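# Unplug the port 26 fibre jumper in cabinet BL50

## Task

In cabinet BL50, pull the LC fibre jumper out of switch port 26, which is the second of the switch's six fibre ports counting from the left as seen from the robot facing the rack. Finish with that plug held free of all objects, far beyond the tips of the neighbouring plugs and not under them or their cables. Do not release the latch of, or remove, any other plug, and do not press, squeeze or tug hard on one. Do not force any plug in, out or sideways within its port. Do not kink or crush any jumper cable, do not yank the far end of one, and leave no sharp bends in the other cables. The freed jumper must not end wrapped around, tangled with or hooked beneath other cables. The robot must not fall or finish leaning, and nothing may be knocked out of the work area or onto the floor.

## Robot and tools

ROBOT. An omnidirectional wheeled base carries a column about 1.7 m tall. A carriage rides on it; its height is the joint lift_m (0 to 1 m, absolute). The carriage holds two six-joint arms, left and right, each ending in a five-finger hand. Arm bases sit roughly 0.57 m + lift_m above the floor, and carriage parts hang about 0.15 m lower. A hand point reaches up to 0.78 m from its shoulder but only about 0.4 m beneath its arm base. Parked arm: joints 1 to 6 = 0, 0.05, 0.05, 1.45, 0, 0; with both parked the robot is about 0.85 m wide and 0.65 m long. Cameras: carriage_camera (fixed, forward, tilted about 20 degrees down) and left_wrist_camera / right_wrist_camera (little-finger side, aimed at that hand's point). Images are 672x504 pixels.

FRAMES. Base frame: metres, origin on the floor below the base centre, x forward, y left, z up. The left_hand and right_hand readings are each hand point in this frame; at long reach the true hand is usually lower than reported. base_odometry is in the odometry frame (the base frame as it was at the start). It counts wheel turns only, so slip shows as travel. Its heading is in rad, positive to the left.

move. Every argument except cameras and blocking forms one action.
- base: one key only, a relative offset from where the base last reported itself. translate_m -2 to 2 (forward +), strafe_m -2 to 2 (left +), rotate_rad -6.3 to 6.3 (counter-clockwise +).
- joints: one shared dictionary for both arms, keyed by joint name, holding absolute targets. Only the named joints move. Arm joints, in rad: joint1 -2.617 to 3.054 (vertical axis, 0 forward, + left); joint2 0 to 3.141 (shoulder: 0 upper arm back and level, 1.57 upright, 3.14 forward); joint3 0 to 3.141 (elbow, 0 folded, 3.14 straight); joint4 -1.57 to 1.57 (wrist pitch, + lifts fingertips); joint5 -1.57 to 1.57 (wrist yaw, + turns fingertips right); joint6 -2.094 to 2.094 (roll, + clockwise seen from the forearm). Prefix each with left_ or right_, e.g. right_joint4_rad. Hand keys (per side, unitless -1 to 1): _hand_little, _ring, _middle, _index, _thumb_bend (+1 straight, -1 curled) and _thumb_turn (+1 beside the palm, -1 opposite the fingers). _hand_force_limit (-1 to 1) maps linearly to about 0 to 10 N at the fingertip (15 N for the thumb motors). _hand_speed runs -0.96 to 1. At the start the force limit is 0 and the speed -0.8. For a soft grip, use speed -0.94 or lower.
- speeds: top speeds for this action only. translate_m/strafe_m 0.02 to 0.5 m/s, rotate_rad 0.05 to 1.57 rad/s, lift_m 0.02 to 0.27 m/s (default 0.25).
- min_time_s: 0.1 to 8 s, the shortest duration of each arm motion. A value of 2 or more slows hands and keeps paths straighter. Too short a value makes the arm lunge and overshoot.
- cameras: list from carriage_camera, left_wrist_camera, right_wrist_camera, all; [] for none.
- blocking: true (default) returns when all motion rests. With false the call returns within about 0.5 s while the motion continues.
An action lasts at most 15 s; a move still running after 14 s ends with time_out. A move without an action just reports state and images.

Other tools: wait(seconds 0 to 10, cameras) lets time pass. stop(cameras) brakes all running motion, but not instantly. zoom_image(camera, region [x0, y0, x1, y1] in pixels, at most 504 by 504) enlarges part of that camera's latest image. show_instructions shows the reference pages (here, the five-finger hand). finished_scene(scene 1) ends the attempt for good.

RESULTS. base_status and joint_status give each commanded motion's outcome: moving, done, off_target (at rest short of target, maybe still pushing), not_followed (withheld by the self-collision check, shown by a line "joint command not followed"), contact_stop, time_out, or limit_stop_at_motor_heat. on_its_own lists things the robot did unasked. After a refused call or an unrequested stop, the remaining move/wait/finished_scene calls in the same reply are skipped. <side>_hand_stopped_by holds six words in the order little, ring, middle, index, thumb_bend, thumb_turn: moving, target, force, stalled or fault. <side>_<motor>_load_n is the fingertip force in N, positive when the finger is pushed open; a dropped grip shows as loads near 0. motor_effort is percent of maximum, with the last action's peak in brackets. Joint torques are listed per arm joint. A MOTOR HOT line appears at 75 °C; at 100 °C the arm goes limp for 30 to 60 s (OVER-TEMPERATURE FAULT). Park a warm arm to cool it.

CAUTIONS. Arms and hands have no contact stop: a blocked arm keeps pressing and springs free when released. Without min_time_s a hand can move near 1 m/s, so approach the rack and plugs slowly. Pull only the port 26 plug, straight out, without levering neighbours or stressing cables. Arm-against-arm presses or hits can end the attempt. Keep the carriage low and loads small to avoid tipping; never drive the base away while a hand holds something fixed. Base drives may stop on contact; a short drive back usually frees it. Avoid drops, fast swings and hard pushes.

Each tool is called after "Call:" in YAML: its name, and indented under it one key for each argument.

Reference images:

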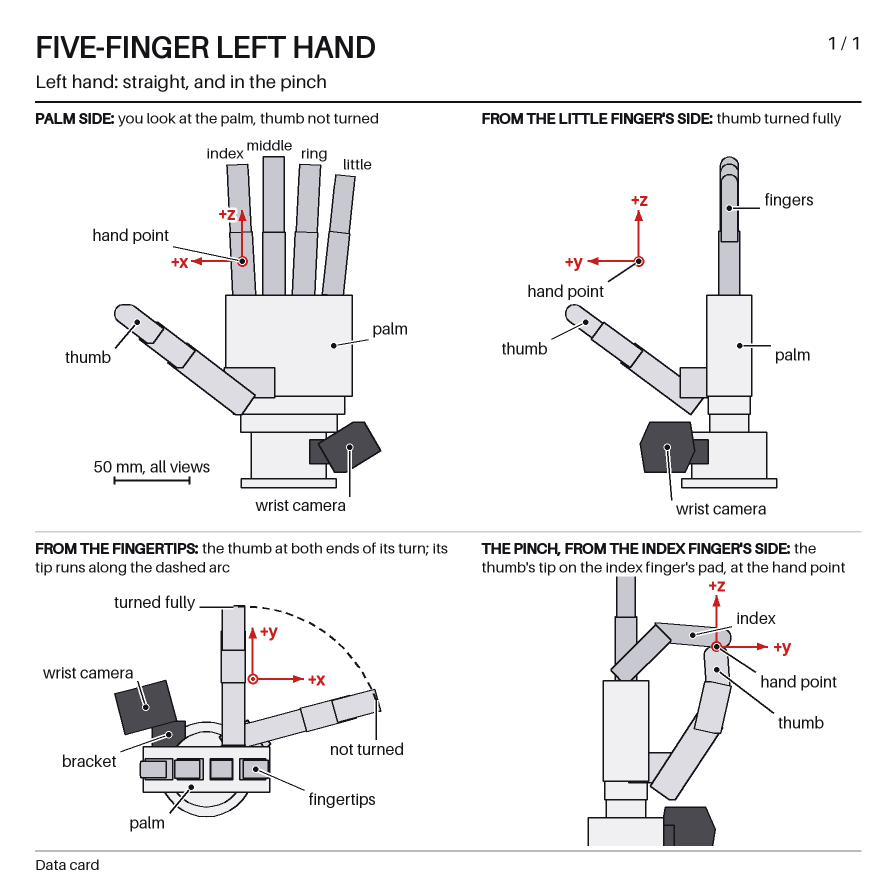

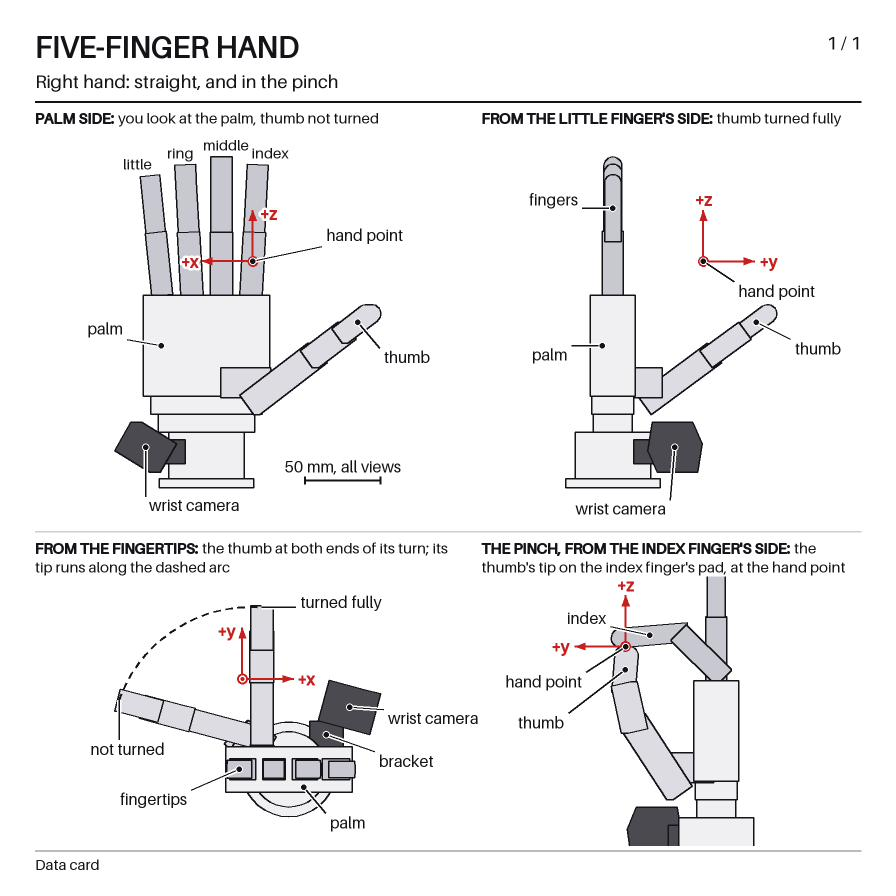

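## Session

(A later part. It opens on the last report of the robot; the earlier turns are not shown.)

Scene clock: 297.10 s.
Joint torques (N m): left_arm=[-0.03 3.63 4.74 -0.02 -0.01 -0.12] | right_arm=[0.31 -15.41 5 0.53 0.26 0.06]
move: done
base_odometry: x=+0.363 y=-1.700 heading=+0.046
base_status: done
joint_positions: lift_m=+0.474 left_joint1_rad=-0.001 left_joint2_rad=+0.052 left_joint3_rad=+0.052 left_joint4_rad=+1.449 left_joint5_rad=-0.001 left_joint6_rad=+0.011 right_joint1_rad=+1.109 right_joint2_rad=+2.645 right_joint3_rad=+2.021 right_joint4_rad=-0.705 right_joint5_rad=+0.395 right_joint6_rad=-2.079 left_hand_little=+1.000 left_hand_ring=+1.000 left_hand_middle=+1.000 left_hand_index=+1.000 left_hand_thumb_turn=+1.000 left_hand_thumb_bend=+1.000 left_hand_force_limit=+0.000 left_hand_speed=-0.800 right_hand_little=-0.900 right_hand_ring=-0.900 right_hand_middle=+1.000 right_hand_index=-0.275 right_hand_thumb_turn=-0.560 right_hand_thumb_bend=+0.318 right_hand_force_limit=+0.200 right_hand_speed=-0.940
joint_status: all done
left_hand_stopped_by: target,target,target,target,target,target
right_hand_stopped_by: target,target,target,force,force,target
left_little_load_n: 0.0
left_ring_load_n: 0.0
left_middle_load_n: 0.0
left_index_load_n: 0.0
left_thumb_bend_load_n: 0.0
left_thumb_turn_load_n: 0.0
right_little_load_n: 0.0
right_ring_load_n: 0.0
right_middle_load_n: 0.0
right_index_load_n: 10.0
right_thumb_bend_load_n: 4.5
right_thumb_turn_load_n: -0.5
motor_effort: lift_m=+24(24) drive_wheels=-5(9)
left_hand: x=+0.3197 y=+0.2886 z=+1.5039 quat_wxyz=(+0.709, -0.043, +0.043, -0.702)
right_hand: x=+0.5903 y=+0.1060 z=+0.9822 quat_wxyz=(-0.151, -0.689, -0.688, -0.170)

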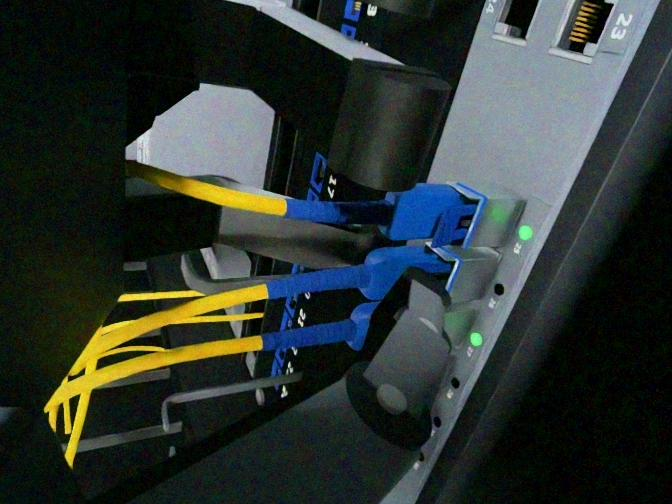

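Call:
move:
  cameras: ["right_wrist_camera", "carriage_camera"]

Call:
zoom_image:
  camera: "carriage_camera"
  region: [265, 345, 315, 385]

Scene clock: 298.40 s.
Joint torques (N m): left_arm=[-0.08 3.63 4.6 -0.03 0.05 -0.16] | right_arm=[0.31 -15.45 4.98 0.51 0.23 0.06]
base_odometry: x=+0.363 y=-1.700 heading=+0.046
base_status: done
joint_positions: lift_m=+0.474 left_joint1_rad=-0.001 left_joint2_rad=+0.052 left_joint3_rad=+0.052 left_joint4_rad=+1.448 left_joint5_rad=-0.001 left_joint6_rad=+0.011 right_joint1_rad=+1.109 right_joint2_rad=+2.645 right_joint3_rad=+2.021 right_joint4_rad=-0.705 right_joint5_rad=+0.395 right_joint6_rad=-2.079 left_hand_little=+1.000 left_hand_ring=+1.000 left_hand_middle=+1.000 left_hand_index=+1.000 left_hand_thumb_turn=+1.000 left_hand_thumb_bend=+1.000 left_hand_force_limit=+0.000 left_hand_speed=-0.800 right_hand_little=-0.900 right_hand_ring=-0.900 right_hand_middle=+1.000 right_hand_index=-0.275 right_hand_thumb_turn=-0.560 right_hand_thumb_bend=+0.318 right_hand_force_limit=+0.200 right_hand_speed=-0.940
joint_status: all done
left_hand_stopped_by: target,target,target,target,target,target
right_hand_stopped_by: target,target,target,force,force,target
left_little_load_n: 0.0
left_ring_load_n: 0.0
left_middle_load_n: 0.0
left_index_load_n: 0.0
left_thumb_bend_load_n: 0.0
left_thumb_turn_load_n: 0.0
right_little_load_n: 0.0
right_ring_load_n: 0.0
right_middle_load_n: 0.0
right_index_load_n: 9.5
right_thumb_bend_load_n: 4.5
right_thumb_turn_load_n: -0.5
motor_effort: lift_m=+24(24) drive_wheels=-5(9)
left_hand: x=+0.3199 y=+0.2886 z=+1.5038 quat_wxyz=(+0.709, -0.043, +0.043, -0.702) (m; base frame)
right_hand: x=+0.5903 y=+0.1060 z=+0.9822 quat_wxyz=(-0.151, -0.689, -0.688, -0.170) (m; base frame)
pictures: carriage_camera, right_wrist_camera

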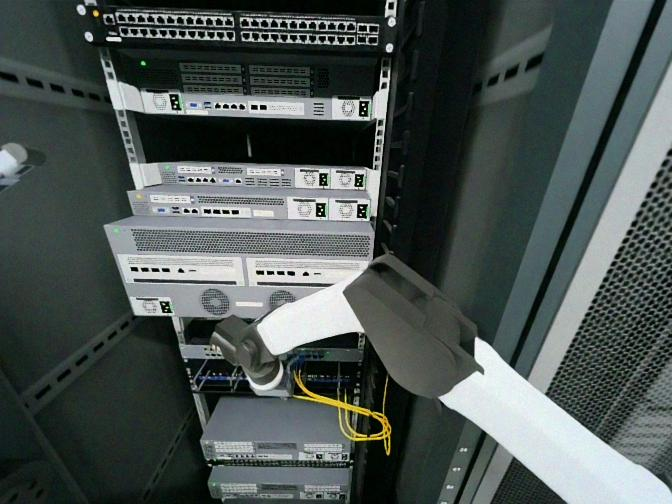

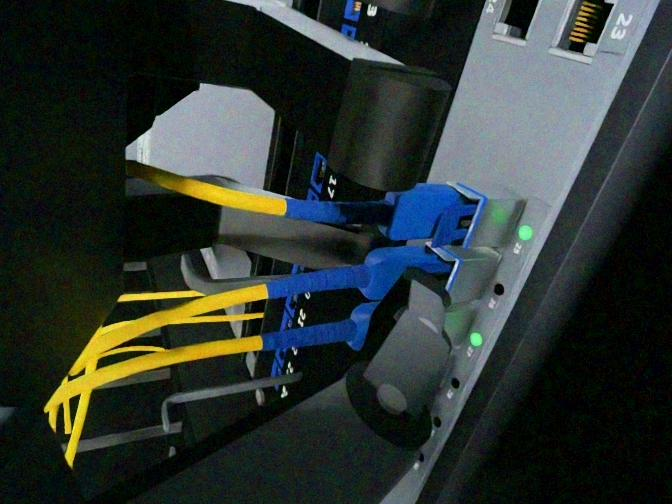

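Scaled by 10.080.

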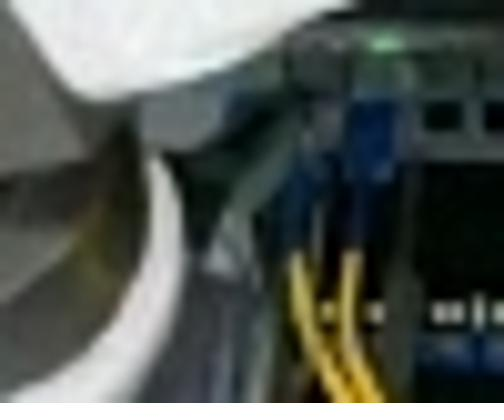

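Call:
move:
  joints: {"right_hand_thumb_bend": 0.15, "right_hand_speed": -0.94, "right_hand_force_limit": 0.3}
  cameras: []

Call:
move:
  base: {"translate_m": -0.005}
  joints: {"lift_m": 0.4735}
  speeds: {"translate_m": 0.02, "lift_m": 0.02}
  cameras: ["right_wrist_camera"]

Call:
zoom_image:
  camera: "right_wrist_camera"
  region: [350, 200, 490, 340]

Scene clock: 299.73 s.
Joint torques (N m): left_arm=[-0.03 3.55 4.88 -0.01 0.05 -0.13] | right_arm=[0.32 -15.42 4.97 0.5 0.24 0.06]
move: off_target
base_odometry: x=+0.363 y=-1.700 heading=+0.046
base_status: not commanded
joint_positions: lift_m=+0.474 left_joint1_rad=-0.001 left_joint2_rad=+0.052 left_joint3_rad=+0.052 left_joint4_rad=+1.448 left_joint5_rad=-0.001 left_joint6_rad=+0.011 right_joint1_rad=+1.109 right_joint2_rad=+2.645 right_joint3_rad=+2.021 right_joint4_rad=-0.705 right_joint5_rad=+0.395 right_joint6_rad=-2.079 left_hand_little=+1.000 left_hand_ring=+1.000 left_hand_middle=+1.000 left_hand_index=+1.000 left_hand_thumb_turn=+1.000 left_hand_thumb_bend=+1.000 left_hand_force_limit=+0.000 left_hand_speed=-0.800 right_hand_little=-0.900 right_hand_ring=-0.900 right_hand_middle=+1.000 right_hand_index=-0.275 right_hand_thumb_turn=-0.560 right_hand_thumb_bend=+0.280 right_hand_force_limit=+0.300 right_hand_speed=-0.940
joint_status: right_hand_thumb_bend off_target (ended at +0.280, target +0.150); the others done
left_hand_stopped_by: target,target,target,target,target,target
right_hand_stopped_by: target,target,target,force,force,target
left_little_load_n: 0.0
left_ring_load_n: 0.0
left_middle_load_n: 0.0
left_index_load_n: 0.0
left_thumb_bend_load_n: 0.0
left_thumb_turn_load_n: 0.0
right_little_load_n: 0.0
right_ring_load_n: 0.0
right_middle_load_n: 0.0
right_index_load_n: 11.5
right_thumb_bend_load_n: 9.0
right_thumb_turn_load_n: 0.5
motor_effort: lift_m=+24(24) drive_wheels=-5(5)
left_hand: x=+0.3199 y=+0.2886 z=+1.5038 quat_wxyz=(+0.709, -0.043, +0.043, -0.702)
right_hand: x=+0.5903 y=+0.1060 z=+0.9822 quat_wxyz=(-0.151, -0.689, -0.688, -0.170)

Scene clock: 300.40 s.
Joint torques (N m): left_arm=[0.36 3.66 4.74 -0.03 0.04 -0.09] | right_arm=[0.7 -15.35 4.92 0.4 0.18 0.06]
move: done
base_odometry: x=+0.358 y=-1.700 heading=+0.046
base_status: done
joint_positions: lift_m=+0.473 left_joint1_rad=-0.001 left_joint2_rad=+0.052 left_joint3_rad=+0.051 left_joint4_rad=+1.449 left_joint5_rad=-0.001 left_joint6_rad=+0.011 right_joint1_rad=+1.105 right_joint2_rad=+2.645 right_joint3_rad=+2.021 right_joint4_rad=-0.692 right_joint5_rad=+0.400 right_joint6_rad=-2.079 left_hand_little=+1.000 left_hand_ring=+1.000 left_hand_middle=+1.000 left_hand_index=+1.000 left_hand_thumb_turn=+1.000 left_hand_thumb_bend=+1.000 left_hand_force_limit=+0.000 left_hand_speed=-0.800 right_hand_little=-0.900 right_hand_ring=-0.900 right_hand_middle=+1.000 right_hand_index=-0.275 right_hand_thumb_turn=-0.560 right_hand_thumb_bend=+0.280 right_hand_force_limit=+0.300 right_hand_speed=-0.940
joint_status: all done
left_hand_stopped_by: target,target,target,target,target,target
right_hand_stopped_by: target,target,target,force,force,target
left_little_load_n: 0.0
left_ring_load_n: 0.0
left_middle_load_n: 0.0
left_index_load_n: 0.0
left_thumb_bend_load_n: 0.0
left_thumb_turn_load_n: 0.0
right_little_load_n: 0.0
right_ring_load_n: 0.5
right_middle_load_n: 0.0
right_index_load_n: 12.5
right_thumb_bend_load_n: 6.0
right_thumb_turn_load_n: -0.5
motor_effort: lift_m=+24(25) drive_wheels=-5(10)
left_hand: x=+0.3200 y=+0.2886 z=+1.5026 quat_wxyz=(+0.709, -0.043, +0.043, -0.702)
right_hand: x=+0.5941 y=+0.1065 z=+0.9829 quat_wxyz=(-0.152, -0.691, -0.684, -0.177)

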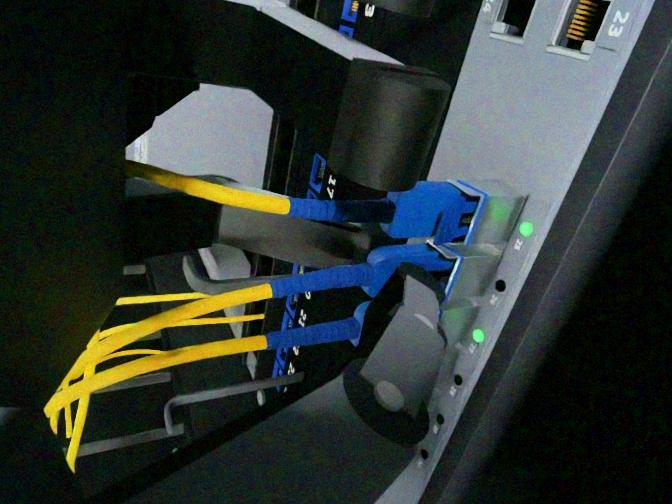

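Scaled by 3.600.

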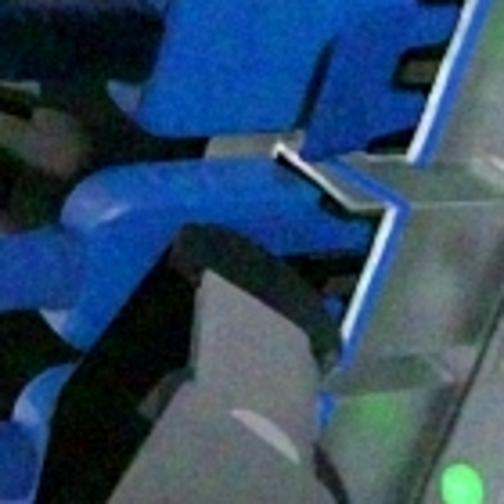

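Call:
move:
  joints: {"right_hand_thumb_bend": 0.26, "right_hand_force_limit": 0.4}
  cameras: ["right_wrist_camera", "carriage_camera"]

Scene clock: 301.87 s.
Joint torques (N m): left_arm=[-0.06 3.48 4.66 0.01 0.01 -0.13] | right_arm=[0.68 -15.42 4.98 0.41 0.18 0.06]
move: done
base_odometry: x=+0.358 y=-1.700 heading=+0.046
base_status: not commanded
joint_positions: lift_m=+0.473 left_joint1_rad=-0.001 left_joint2_rad=+0.052 left_joint3_rad=+0.051 left_joint4_rad=+1.449 left_joint5_rad=-0.001 left_joint6_rad=+0.011 right_joint1_rad=+1.105 right_joint2_rad=+2.645 right_joint3_rad=+2.021 right_joint4_rad=-0.692 right_joint5_rad=+0.400 right_joint6_rad=-2.079 left_hand_little=+1.000 left_hand_ring=+1.000 left_hand_middle=+1.000 left_hand_index=+1.000 left_hand_thumb_turn=+1.000 left_hand_thumb_bend=+1.000 left_hand_force_limit=+0.000 left_hand_speed=-0.800 right_hand_little=-0.900 right_hand_ring=-0.900 right_hand_middle=+1.000 right_hand_index=-0.275 right_hand_thumb_turn=-0.560 right_hand_thumb_bend=+0.267 right_hand_force_limit=+0.400 right_hand_speed=-0.940
joint_status: all done
left_hand_stopped_by: target,target,target,target,target,target
right_hand_stopped_by: target,target,target,force,target,target
left_little_load_n: 0.0
left_ring_load_n: 0.0
left_middle_load_n: 0.0
left_index_load_n: 0.0
left_thumb_bend_load_n: 0.0
left_thumb_turn_load_n: 0.0
right_little_load_n: 0.0
right_ring_load_n: 0.0
right_middle_load_n: 0.0
right_index_load_n: 13.0
right_thumb_bend_load_n: 8.5
right_thumb_turn_load_n: -0.5
motor_effort: lift_m=+24(24) drive_wheels=-5(5)
left_hand: x=+0.3200 y=+0.2886 z=+1.5026 quat_wxyz=(+0.709, -0.043, +0.043, -0.702)
right_hand: x=+0.5941 y=+0.1065 z=+0.9829 quat_wxyz=(-0.152, -0.691, -0.684, -0.177)
pictures: carriage_camera, right_wrist_camera

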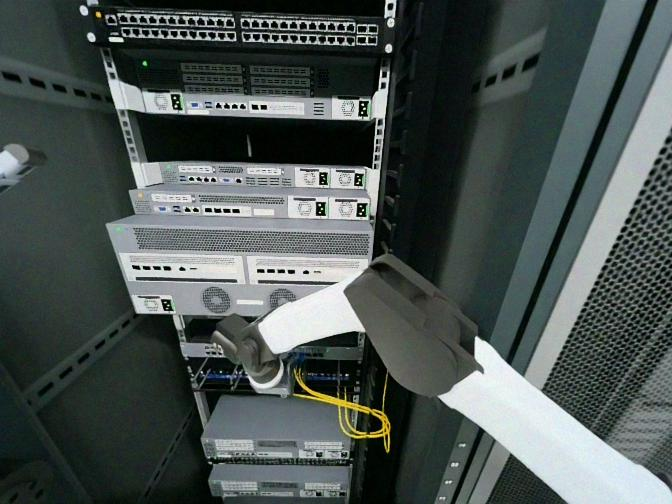

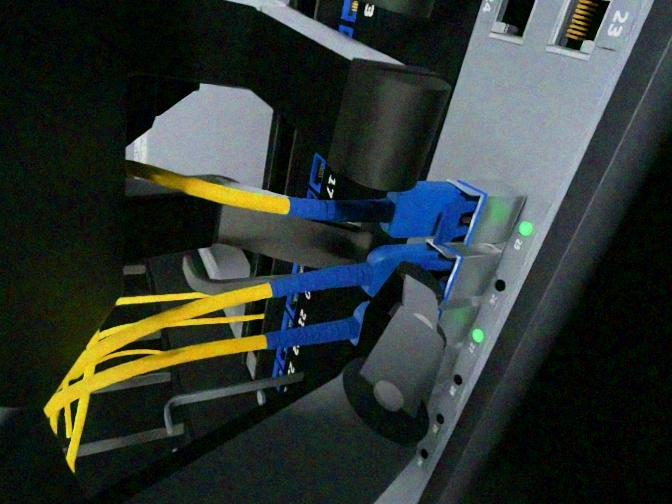

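Call:
zoom_image:
  camera: "right_wrist_camera"
  region: [340, 160, 520, 380]

Call:
move:
  base: {"translate_m": -0.005}
  joints: {"lift_m": 0.4728, "right_hand_thumb_bend": 0.245, "right_hand_force_limit": 0.5}
  speeds: {"translate_m": 0.02, "lift_m": 0.02}
  cameras: ["right_wrist_camera"]

Call:
zoom_image:
  camera: "right_wrist_camera"
  region: [340, 160, 520, 380]

Scaled by 2.291.

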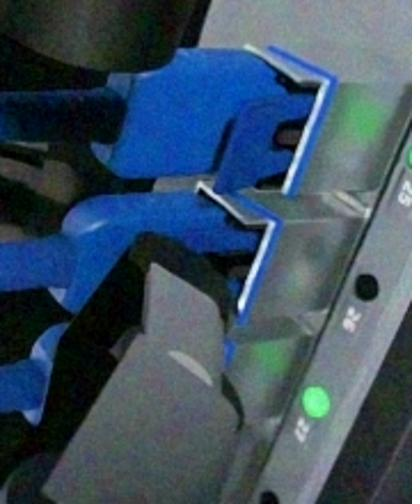

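Scene clock: 315.30 s.
Joint torques (N m): left_arm=[-0.03 3.63 4.96 -0.02 0.04 -0.09] | right_arm=[1.35 -15.38 4.98 0.27 0.17 0.06]
move: done
base_odometry: x=+0.353 y=-1.701 heading=+0.046
base_status: done
joint_positions: lift_m=+0.473 left_joint1_rad=-0.001 left_joint2_rad=+0.052 left_joint3_rad=+0.051 left_joint4_rad=+1.449 left_joint5_rad=-0.001 left_joint6_rad=+0.011 right_joint1_rad=+1.099 right_joint2_rad=+2.645 right_joint3_rad=+2.021 right_joint4_rad=-0.677 right_joint5_rad=+0.402 right_joint6_rad=-2.079 left_hand_little=+1.000 left_hand_ring=+1.000 left_hand_middle=+1.000 left_hand_index=+1.000 left_hand_thumb_turn=+1.000 left_hand_thumb_bend=+1.000 left_hand_force_limit=+0.000 left_hand_speed=-0.800 right_hand_little=-0.900 right_hand_ring=-0.900 right_hand_middle=+1.000 right_hand_index=-0.275 right_hand_thumb_turn=-0.560 right_hand_thumb_bend=+0.254 right_hand_force_limit=+0.500 right_hand_speed=-0.940
joint_status: all done
left_hand_stopped_by: target,target,target,target,target,target
right_hand_stopped_by: target,target,target,force,target,target
left_little_load_n: 0.0
left_ring_load_n: 0.0
left_middle_load_n: -0.5
left_index_load_n: 0.0
left_thumb_bend_load_n: 0.0
left_thumb_turn_load_n: 0.0
right_little_load_n: 0.0
right_ring_load_n: 0.0
right_middle_load_n: 0.0
right_index_load_n: 15.0
right_thumb_bend_load_n: 9.0
right_thumb_turn_load_n: -0.5
motor_effort: lift_m=+24(24) drive_wheels=-5(10)
left_hand: x=+0.3202 y=+0.2886 z=+1.5017 quat_wxyz=(+0.709, -0.043, +0.044, -0.702)
right_hand: x=+0.5984 y=+0.1071 z=+0.9833 quat_wxyz=(-0.151, -0.693, -0.680, -0.184)

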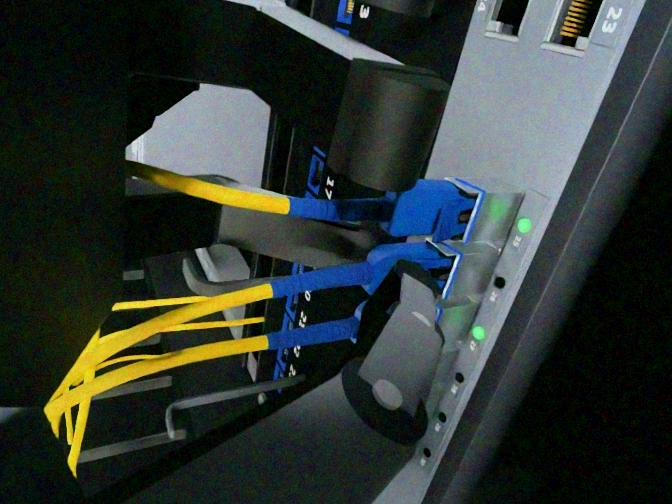

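Scaled by 2.291.

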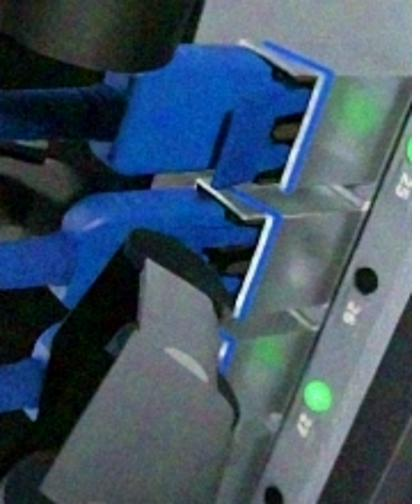

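Call:
move:
  base: {"translate_m": -0.004}
  joints: {"lift_m": 0.4708}
  speeds: {"translate_m": 0.02, "lift_m": 0.02}
  cameras: ["right_wrist_camera"]

Call:
zoom_image:
  camera: "right_wrist_camera"
  region: [340, 160, 520, 380]

Scene clock: 316.63 s.
Joint torques (N m): left_arm=[0.06 3.48 5.01 -0.02 0 -0.13] | right_arm=[1.57 -15.6 5.07 0.16 0.11 0.06]
move: done
base_odometry: x=+0.349 y=-1.701 heading=+0.045
base_status: done
joint_positions: lift_m=+0.471 left_joint1_rad=-0.001 left_joint2_rad=+0.052 left_joint3_rad=+0.051 left_joint4_rad=+1.449 left_joint5_rad=-0.001 left_joint6_rad=+0.011 right_joint1_rad=+1.095 right_joint2_rad=+2.645 right_joint3_rad=+2.021 right_joint4_rad=-0.665 right_joint5_rad=+0.408 right_joint6_rad=-2.079 left_hand_little=+1.000 left_hand_ring=+1.000 left_hand_middle=+1.000 left_hand_index=+1.000 left_hand_thumb_turn=+1.000 left_hand_thumb_bend=+1.000 left_hand_force_limit=+0.000 left_hand_speed=-0.800 right_hand_little=-0.900 right_hand_ring=-0.900 right_hand_middle=+1.000 right_hand_index=-0.275 right_hand_thumb_turn=-0.560 right_hand_thumb_bend=+0.254 right_hand_force_limit=+0.500 right_hand_speed=-0.940
joint_status: all done
left_hand_stopped_by: target,target,target,target,target,target
right_hand_stopped_by: target,target,target,force,target,target
left_little_load_n: 0.0
left_ring_load_n: 0.0
left_middle_load_n: 0.0
left_index_load_n: 0.0
left_thumb_bend_load_n: 0.0
left_thumb_turn_load_n: 0.0
right_little_load_n: 0.0
right_ring_load_n: 0.0
right_middle_load_n: 0.0
right_index_load_n: 14.0
right_thumb_bend_load_n: 9.5
right_thumb_turn_load_n: -1.0
motor_effort: lift_m=+24(25) drive_wheels=-5(11)
left_hand: x=+0.3202 y=+0.2886 z=+1.4997 quat_wxyz=(+0.709, -0.043, +0.044, -0.702)
right_hand: x=+0.6016 y=+0.1075 z=+0.9829 quat_wxyz=(-0.152, -0.695, -0.677, -0.190)

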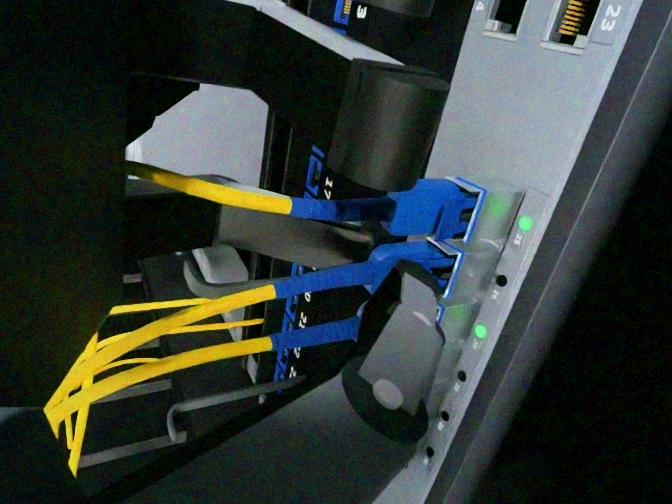

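Scaled by 2.291.

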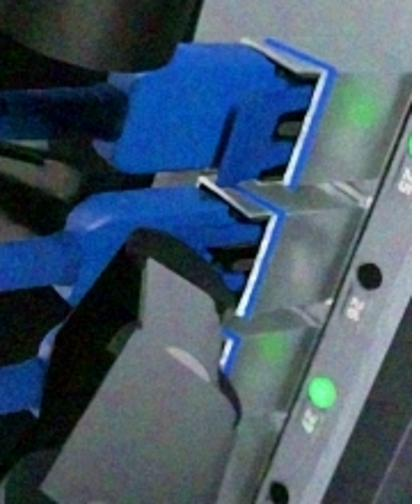

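Call:
move:
  base: {"translate_m": -0.006}
  joints: {"lift_m": 0.4698}
  speeds: {"translate_m": 0.02, "lift_m": 0.02}
  cameras: ["right_wrist_camera"]

Call:
zoom_image:
  camera: "right_wrist_camera"
  region: [340, 160, 520, 380]

Scene clock: 317.73 s.
Joint torques (N m): left_arm=[-0.01 3.49 4.97 0.01 -0.02 -0.08] | right_arm=[2.29 -15.58 5.07 0.11 0.1 0.06]
move: done
base_odometry: x=+0.343 y=-1.702 heading=+0.045
base_status: done
joint_positions: lift_m=+0.470 left_joint1_rad=-0.001 left_joint2_rad=+0.052 left_joint3_rad=+0.051 left_joint4_rad=+1.448 left_joint5_rad=-0.001 left_joint6_rad=+0.011 right_joint1_rad=+1.088 right_joint2_rad=+2.645 right_joint3_rad=+2.021 right_joint4_rad=-0.651 right_joint5_rad=+0.409 right_joint6_rad=-2.079 left_hand_little=+1.000 left_hand_ring=+1.000 left_hand_middle=+1.000 left_hand_index=+1.000 left_hand_thumb_turn=+1.000 left_hand_thumb_bend=+1.000 left_hand_force_limit=+0.000 left_hand_speed=-0.800 right_hand_little=-0.900 right_hand_ring=-0.900 right_hand_middle=+1.000 right_hand_index=-0.275 right_hand_thumb_turn=-0.560 right_hand_thumb_bend=+0.254 right_hand_force_limit=+0.500 right_hand_speed=-0.940
joint_status: all done
left_hand_stopped_by: target,target,target,target,target,target
right_hand_stopped_by: target,target,target,force,target,target
left_little_load_n: 0.0
left_ring_load_n: 0.0
left_middle_load_n: 0.0
left_index_load_n: 0.0
left_thumb_bend_load_n: 0.0
left_thumb_turn_load_n: 0.0
right_little_load_n: 0.0
right_ring_load_n: 0.0
right_middle_load_n: 0.0
right_index_load_n: 14.5
right_thumb_bend_load_n: 8.5
right_thumb_turn_load_n: -1.5
motor_effort: lift_m=+24(25) drive_wheels=-5(11)
left_hand: x=+0.3203 y=+0.2886 z=+1.4986 quat_wxyz=(+0.709, -0.044, +0.044, -0.702)
right_hand: x=+0.6062 y=+0.1074 z=+0.9830 quat_wxyz=(-0.151, -0.697, -0.673, -0.196)

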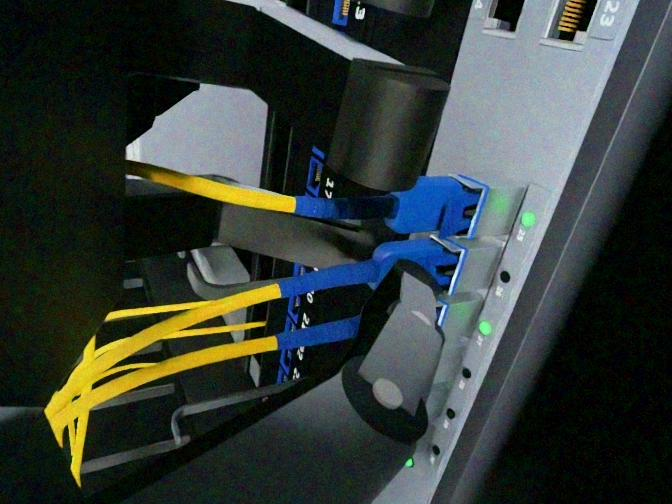

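Scaled by 2.291.

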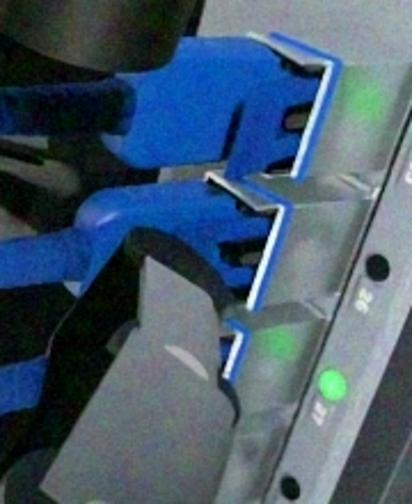

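Call:
move:
  joints: {"lift_m": 0.4668}
  speeds: {"lift_m": 0.02}
  cameras: ["right_wrist_camera"]

Call:
zoom_image:
  camera: "right_wrist_camera"
  region: [340, 160, 520, 380]

Scene clock: 318.87 s.
Joint torques (N m): left_arm=[0.18 3.59 4.9 -0.05 0.02 -0.09] | right_arm=[1.94 -15.56 5.18 0.1 0.03 0.06]
move: done
base_odometry: x=+0.343 y=-1.702 heading=+0.045
base_status: not commanded
joint_positions: lift_m=+0.467 left_joint1_rad=-0.001 left_joint2_rad=+0.052 left_joint3_rad=+0.051 left_joint4_rad=+1.448 left_joint5_rad=-0.001 left_joint6_rad=+0.011 right_joint1_rad=+1.091 right_joint2_rad=+2.645 right_joint3_rad=+2.021 right_joint4_rad=-0.651 right_joint5_rad=+0.419 right_joint6_rad=-2.079 left_hand_little=+1.000 left_hand_ring=+1.000 left_hand_middle=+1.000 left_hand_index=+1.000 left_hand_thumb_turn=+1.000 left_hand_thumb_bend=+1.000 left_hand_force_limit=+0.000 left_hand_speed=-0.800 right_hand_little=-0.900 right_hand_ring=-0.900 right_hand_middle=+1.000 right_hand_index=-0.275 right_hand_thumb_turn=-0.560 right_hand_thumb_bend=+0.254 right_hand_force_limit=+0.500 right_hand_speed=-0.940
joint_status: all done
left_hand_stopped_by: target,target,target,target,target,target
right_hand_stopped_by: target,target,target,force,target,target
left_little_load_n: 0.0
left_ring_load_n: 0.0
left_middle_load_n: 0.0
left_index_load_n: 0.0
left_thumb_bend_load_n: 0.0
left_thumb_turn_load_n: 0.0
right_little_load_n: 0.0
right_ring_load_n: 0.0
right_middle_load_n: 0.0
right_index_load_n: 14.0
right_thumb_bend_load_n: 9.0
right_thumb_turn_load_n: -1.5
motor_effort: lift_m=+23(25) drive_wheels=-5(5)
left_hand: x=+0.3204 y=+0.2886 z=+1.4955 quat_wxyz=(+0.709, -0.044, +0.044, -0.702)
right_hand: x=+0.6061 y=+0.1076 z=+0.9813 quat_wxyz=(-0.156, -0.696, -0.673, -0.197)

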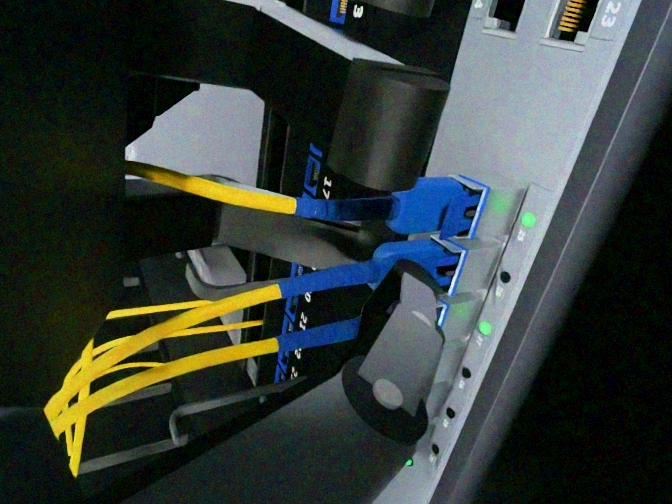

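Scaled by 2.291.

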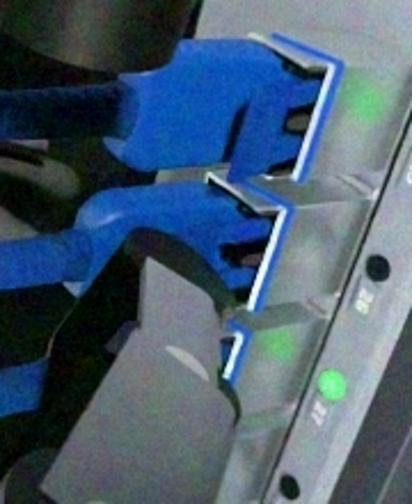

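Call:
move:
  base: {"translate_m": -0.008}
  speeds: {"translate_m": 0.02, "lift_m": 0.02}
  cameras: ["right_wrist_camera"]

Call:
zoom_image:
  camera: "right_wrist_camera"
  region: [340, 160, 520, 380]

"speeds": lift_m has a speed but no command beside it: command lift_m too, or leave its speed out
Scene clock: 319.27 s.
Joint torques (N m): left_arm=[0.13 3.49 4.85 0.02 0.04 -0.12] | right_arm=[1.92 -15.5 5.05 0.11 0.02 0.06]
base_odometry: x=+0.343 y=-1.702 heading=+0.045
base_status: not commanded
joint_positions: lift_m=+0.467 left_joint1_rad=-0.001 left_joint2_rad=+0.052 left_joint3_rad=+0.051 left_joint4_rad=+1.448 left_joint5_rad=-0.001 left_joint6_rad=+0.011 right_joint1_rad=+1.091 right_joint2_rad=+2.645 right_joint3_rad=+2.021 right_joint4_rad=-0.651 right_joint5_rad=+0.419 right_joint6_rad=-2.079 left_hand_little=+1.000 left_hand_ring=+1.000 left_hand_middle=+1.000 left_hand_index=+1.000 left_hand_thumb_turn=+1.000 left_hand_thumb_bend=+1.000 left_hand_force_limit=+0.000 left_hand_speed=-0.800 right_hand_little=-0.900 right_hand_ring=-0.900 right_hand_middle=+1.000 right_hand_index=-0.275 right_hand_thumb_turn=-0.560 right_hand_thumb_bend=+0.254 right_hand_force_limit=+0.500 right_hand_speed=-0.940
joint_status: all done
left_hand_stopped_by: target,target,target,target,target,target
right_hand_stopped_by: target,target,target,force,target,target
left_little_load_n: 0.0
left_ring_load_n: 0.0
left_middle_load_n: 0.0
left_index_load_n: 0.0
left_thumb_bend_load_n: 0.0
left_thumb_turn_load_n: 0.0
right_little_load_n: 0.0
right_ring_load_n: 0.0
right_middle_load_n: 0.0
right_index_load_n: 14.0
right_thumb_bend_load_n: 8.5
right_thumb_turn_load_n: -1.5
motor_effort: lift_m=+23(25) drive_wheels=-5(5)
left_hand: x=+0.3204 y=+0.2886 z=+1.4955 quat_wxyz=(+0.709, -0.044, +0.044, -0.702)
right_hand: x=+0.6061 y=+0.1076 z=+0.9813 quat_wxyz=(-0.156, -0.696, -0.673, -0.197)
pictures: none

Scaled by 2.291.
This view is cut from an older image: the scene may have changed since it was taken.

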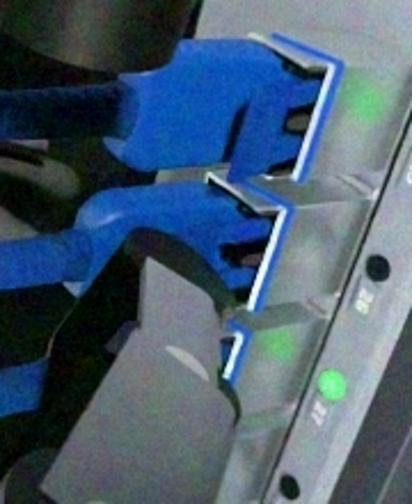

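Call:
move:
  base: {"translate_m": -0.008}
  speeds: {"translate_m": 0.02}
  cameras: ["right_wrist_camera"]

Call:
zoom_image:
  camera: "right_wrist_camera"
  region: [340, 160, 520, 380]

Scene clock: 320.20 s.
Joint torques (N m): left_arm=[0.13 3.62 4.92 0.01 0.03 -0.16] | right_arm=[1.99 -15.5 5.04 0.14 0 0.06]
move: done
base_odometry: x=+0.335 y=-1.702 heading=+0.044
base_status: done
joint_positions: lift_m=+0.467 left_joint1_rad=-0.001 left_joint2_rad=+0.052 left_joint3_rad=+0.051 left_joint4_rad=+1.448 left_joint5_rad=-0.001 left_joint6_rad=+0.011 right_joint1_rad=+1.091 right_joint2_rad=+2.645 right_joint3_rad=+2.021 right_joint4_rad=-0.656 right_joint5_rad=+0.420 right_joint6_rad=-2.079 left_hand_little=+1.000 left_hand_ring=+1.000 left_hand_middle=+1.000 left_hand_index=+1.000 left_hand_thumb_turn=+1.000 left_hand_thumb_bend=+1.000 left_hand_force_limit=+0.000 left_hand_speed=-0.800 right_hand_little=-0.900 right_hand_ring=-0.900 right_hand_middle=+1.000 right_hand_index=-0.275 right_hand_thumb_turn=-0.560 right_hand_thumb_bend=+0.254 right_hand_force_limit=+0.500 right_hand_speed=-0.940
joint_status: not commanded
left_hand_stopped_by: target,target,target,target,target,target
right_hand_stopped_by: target,target,target,force,target,target
left_little_load_n: 0.0
left_ring_load_n: 0.0
left_middle_load_n: 0.5
left_index_load_n: 0.0
left_thumb_bend_load_n: 0.0
left_thumb_turn_load_n: 0.0
right_little_load_n: 0.0
right_ring_load_n: 0.0
right_middle_load_n: 0.0
right_index_load_n: 8.0
right_thumb_bend_load_n: 6.0
right_thumb_turn_load_n: -0.5
motor_effort: lift_m=+24(24) drive_wheels=-4(10)
left_hand: x=+0.3204 y=+0.2886 z=+1.4956 quat_wxyz=(+0.709, -0.044, +0.044, -0.702)
right_hand: x=+0.6059 y=+0.1062 z=+0.9812 quat_wxyz=(-0.157, -0.696, -0.673, -0.195)

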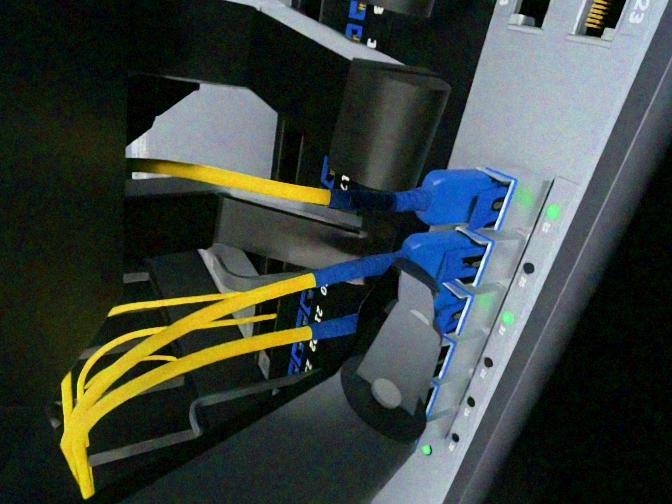

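Scaled by 2.291.

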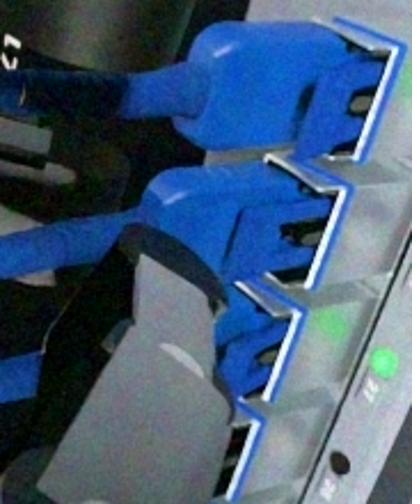

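Call:
zoom_image:
  camera: "right_wrist_camera"
  region: [390, 160, 530, 300]

Scaled by 3.600.

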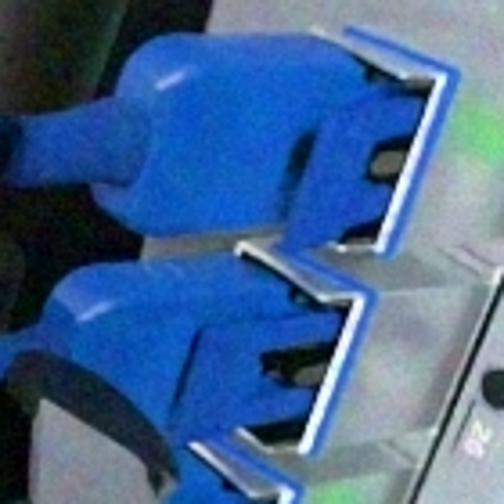

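Call:
move:
  joints: {"right_hand_thumb_bend": 0.42, "right_hand_speed": -0.9}
  cameras: ["right_wrist_camera"]

Call:
zoom_image:
  camera: "right_wrist_camera"
  region: [390, 160, 530, 300]

Call:
move:
  joints: {"right_hand_index": -0.22}
  cameras: ["right_wrist_camera"]

Call:
zoom_image:
  camera: "right_wrist_camera"
  region: [390, 160, 530, 300]

Scene clock: 324.27 s.
Joint torques (N m): left_arm=[0.12 3.34 4.85 0.07 0.07 -0.11] | right_arm=[0.69 -15.39 4.97 0.56 0.04 0.06]
move: done
base_odometry: x=+0.335 y=-1.702 heading=+0.044
base_status: not commanded
joint_positions: lift_m=+0.467 left_joint1_rad=-0.001 left_joint2_rad=+0.052 left_joint3_rad=+0.051 left_joint4_rad=+1.448 left_joint5_rad=-0.001 left_joint6_rad=+0.011 right_joint1_rad=+1.105 right_joint2_rad=+2.645 right_joint3_rad=+2.021 right_joint4_rad=-0.712 right_joint5_rad=+0.416 right_joint6_rad=-2.079 left_hand_little=+1.000 left_hand_ring=+1.000 left_hand_middle=+1.000 left_hand_index=+1.000 left_hand_thumb_turn=+1.000 left_hand_thumb_bend=+1.000 left_hand_force_limit=+0.000 left_hand_speed=-0.800 right_hand_little=-0.900 right_hand_ring=-0.900 right_hand_middle=+1.000 right_hand_index=-0.276 right_hand_thumb_turn=-0.560 right_hand_thumb_bend=+0.420 right_hand_force_limit=+0.500 right_hand_speed=-0.900
joint_status: all done
left_hand_stopped_by: target,target,target,target,target,target
right_hand_stopped_by: target,target,target,force,target,target
left_little_load_n: 0.0
left_ring_load_n: 0.0
left_middle_load_n: 0.0
left_index_load_n: 0.0
left_thumb_bend_load_n: 0.0
left_thumb_turn_load_n: 0.0
right_little_load_n: 0.0
right_ring_load_n: 0.0
right_middle_load_n: 0.0
right_index_load_n: 0.0
right_thumb_bend_load_n: 0.0
right_thumb_turn_load_n: 0.0
motor_effort: lift_m=+23(24) drive_wheels=-4(5)
left_hand: x=+0.3204 y=+0.2886 z=+1.4956 quat_wxyz=(+0.709, -0.044, +0.044, -0.702)
right_hand: x=+0.5939 y=+0.1012 z=+0.9772 quat_wxyz=(-0.162, -0.690, -0.685, -0.170)

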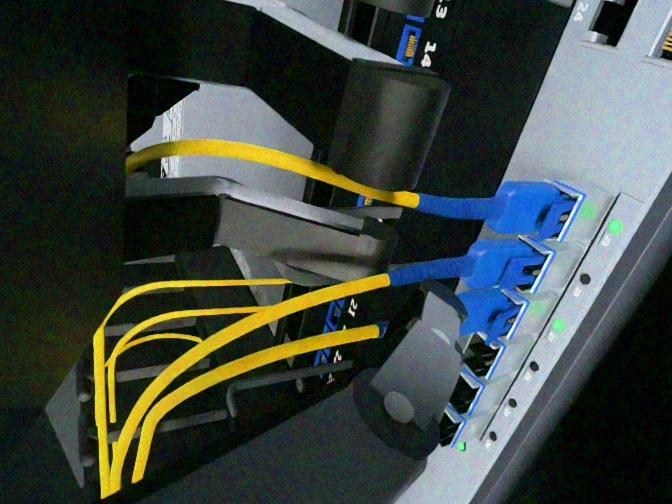

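Scaled by 3.600.

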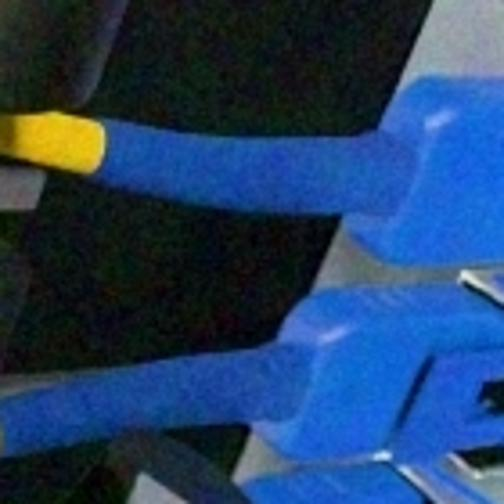

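Scene clock: 324.97 s.
Joint torques (N m): left_arm=[0.08 3.74 4.78 0 0.06 -0.11] | right_arm=[0.69 -15.39 4.97 0.56 0.04 0.06]
move: done
base_odometry: x=+0.335 y=-1.702 heading=+0.044
base_status: not commanded
joint_positions: lift_m=+0.467 left_joint1_rad=-0.001 left_joint2_rad=+0.052 left_joint3_rad=+0.051 left_joint4_rad=+1.448 left_joint5_rad=-0.001 left_joint6_rad=+0.011 right_joint1_rad=+1.105 right_joint2_rad=+2.645 right_joint3_rad=+2.021 right_joint4_rad=-0.712 right_joint5_rad=+0.416 right_joint6_rad=-2.079 left_hand_little=+1.000 left_hand_ring=+1.000 left_hand_middle=+1.000 left_hand_index=+1.000 left_hand_thumb_turn=+1.000 left_hand_thumb_bend=+1.000 left_hand_force_limit=+0.000 left_hand_speed=-0.800 right_hand_little=-0.900 right_hand_ring=-0.900 right_hand_middle=+1.000 right_hand_index=-0.220 right_hand_thumb_turn=-0.560 right_hand_thumb_bend=+0.420 right_hand_force_limit=+0.500 right_hand_speed=-0.900
joint_status: all done
left_hand_stopped_by: target,target,target,target,target,target
right_hand_stopped_by: target,target,target,target,target,target
left_little_load_n: 0.0
left_ring_load_n: 0.0
left_middle_load_n: 0.0
left_index_load_n: 0.0
left_thumb_bend_load_n: 0.0
left_thumb_turn_load_n: 0.0
right_little_load_n: 0.0
right_ring_load_n: 0.0
right_middle_load_n: 0.0
right_index_load_n: 0.0
right_thumb_bend_load_n: 0.0
right_thumb_turn_load_n: -0.5
motor_effort: lift_m=+24(24) drive_wheels=-4(5)
left_hand: x=+0.3204 y=+0.2886 z=+1.4956 quat_wxyz=(+0.709, -0.044, +0.044, -0.702)
right_hand: x=+0.5939 y=+0.1012 z=+0.9772 quat_wxyz=(-0.162, -0.690, -0.685, -0.170)

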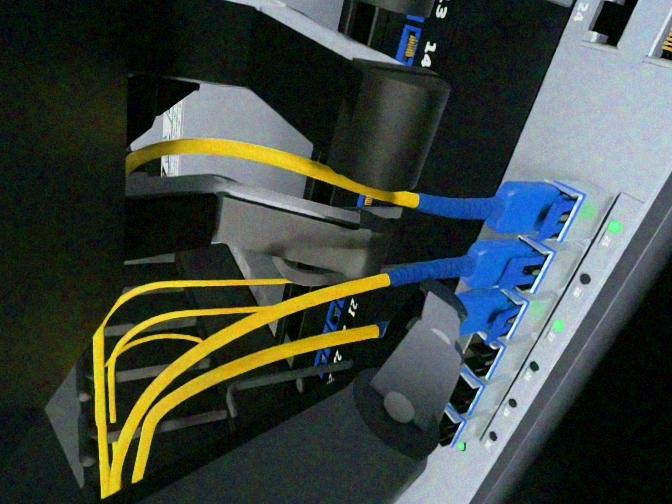

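Scaled by 3.600.

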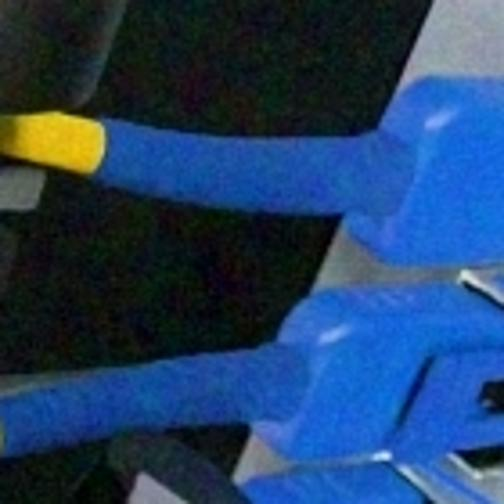

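Call:
zoom_image:
  camera: "right_wrist_camera"
  region: [440, 170, 600, 290]

Call:
zoom_image:
  camera: "right_wrist_camera"
  region: [440, 220, 560, 340]

Scaled by 3.150.

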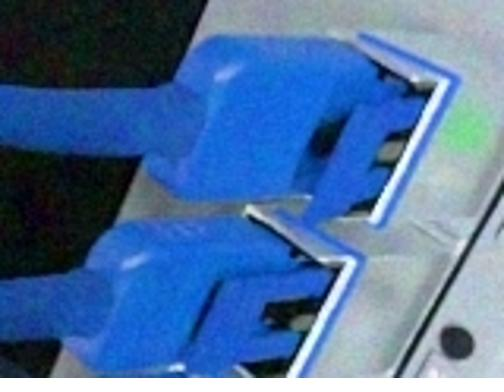

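Scaled by 4.200.

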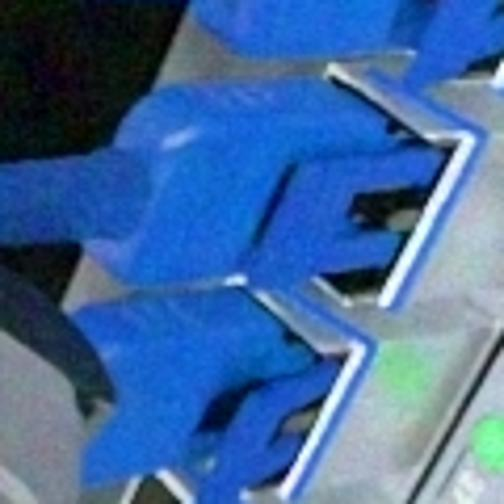

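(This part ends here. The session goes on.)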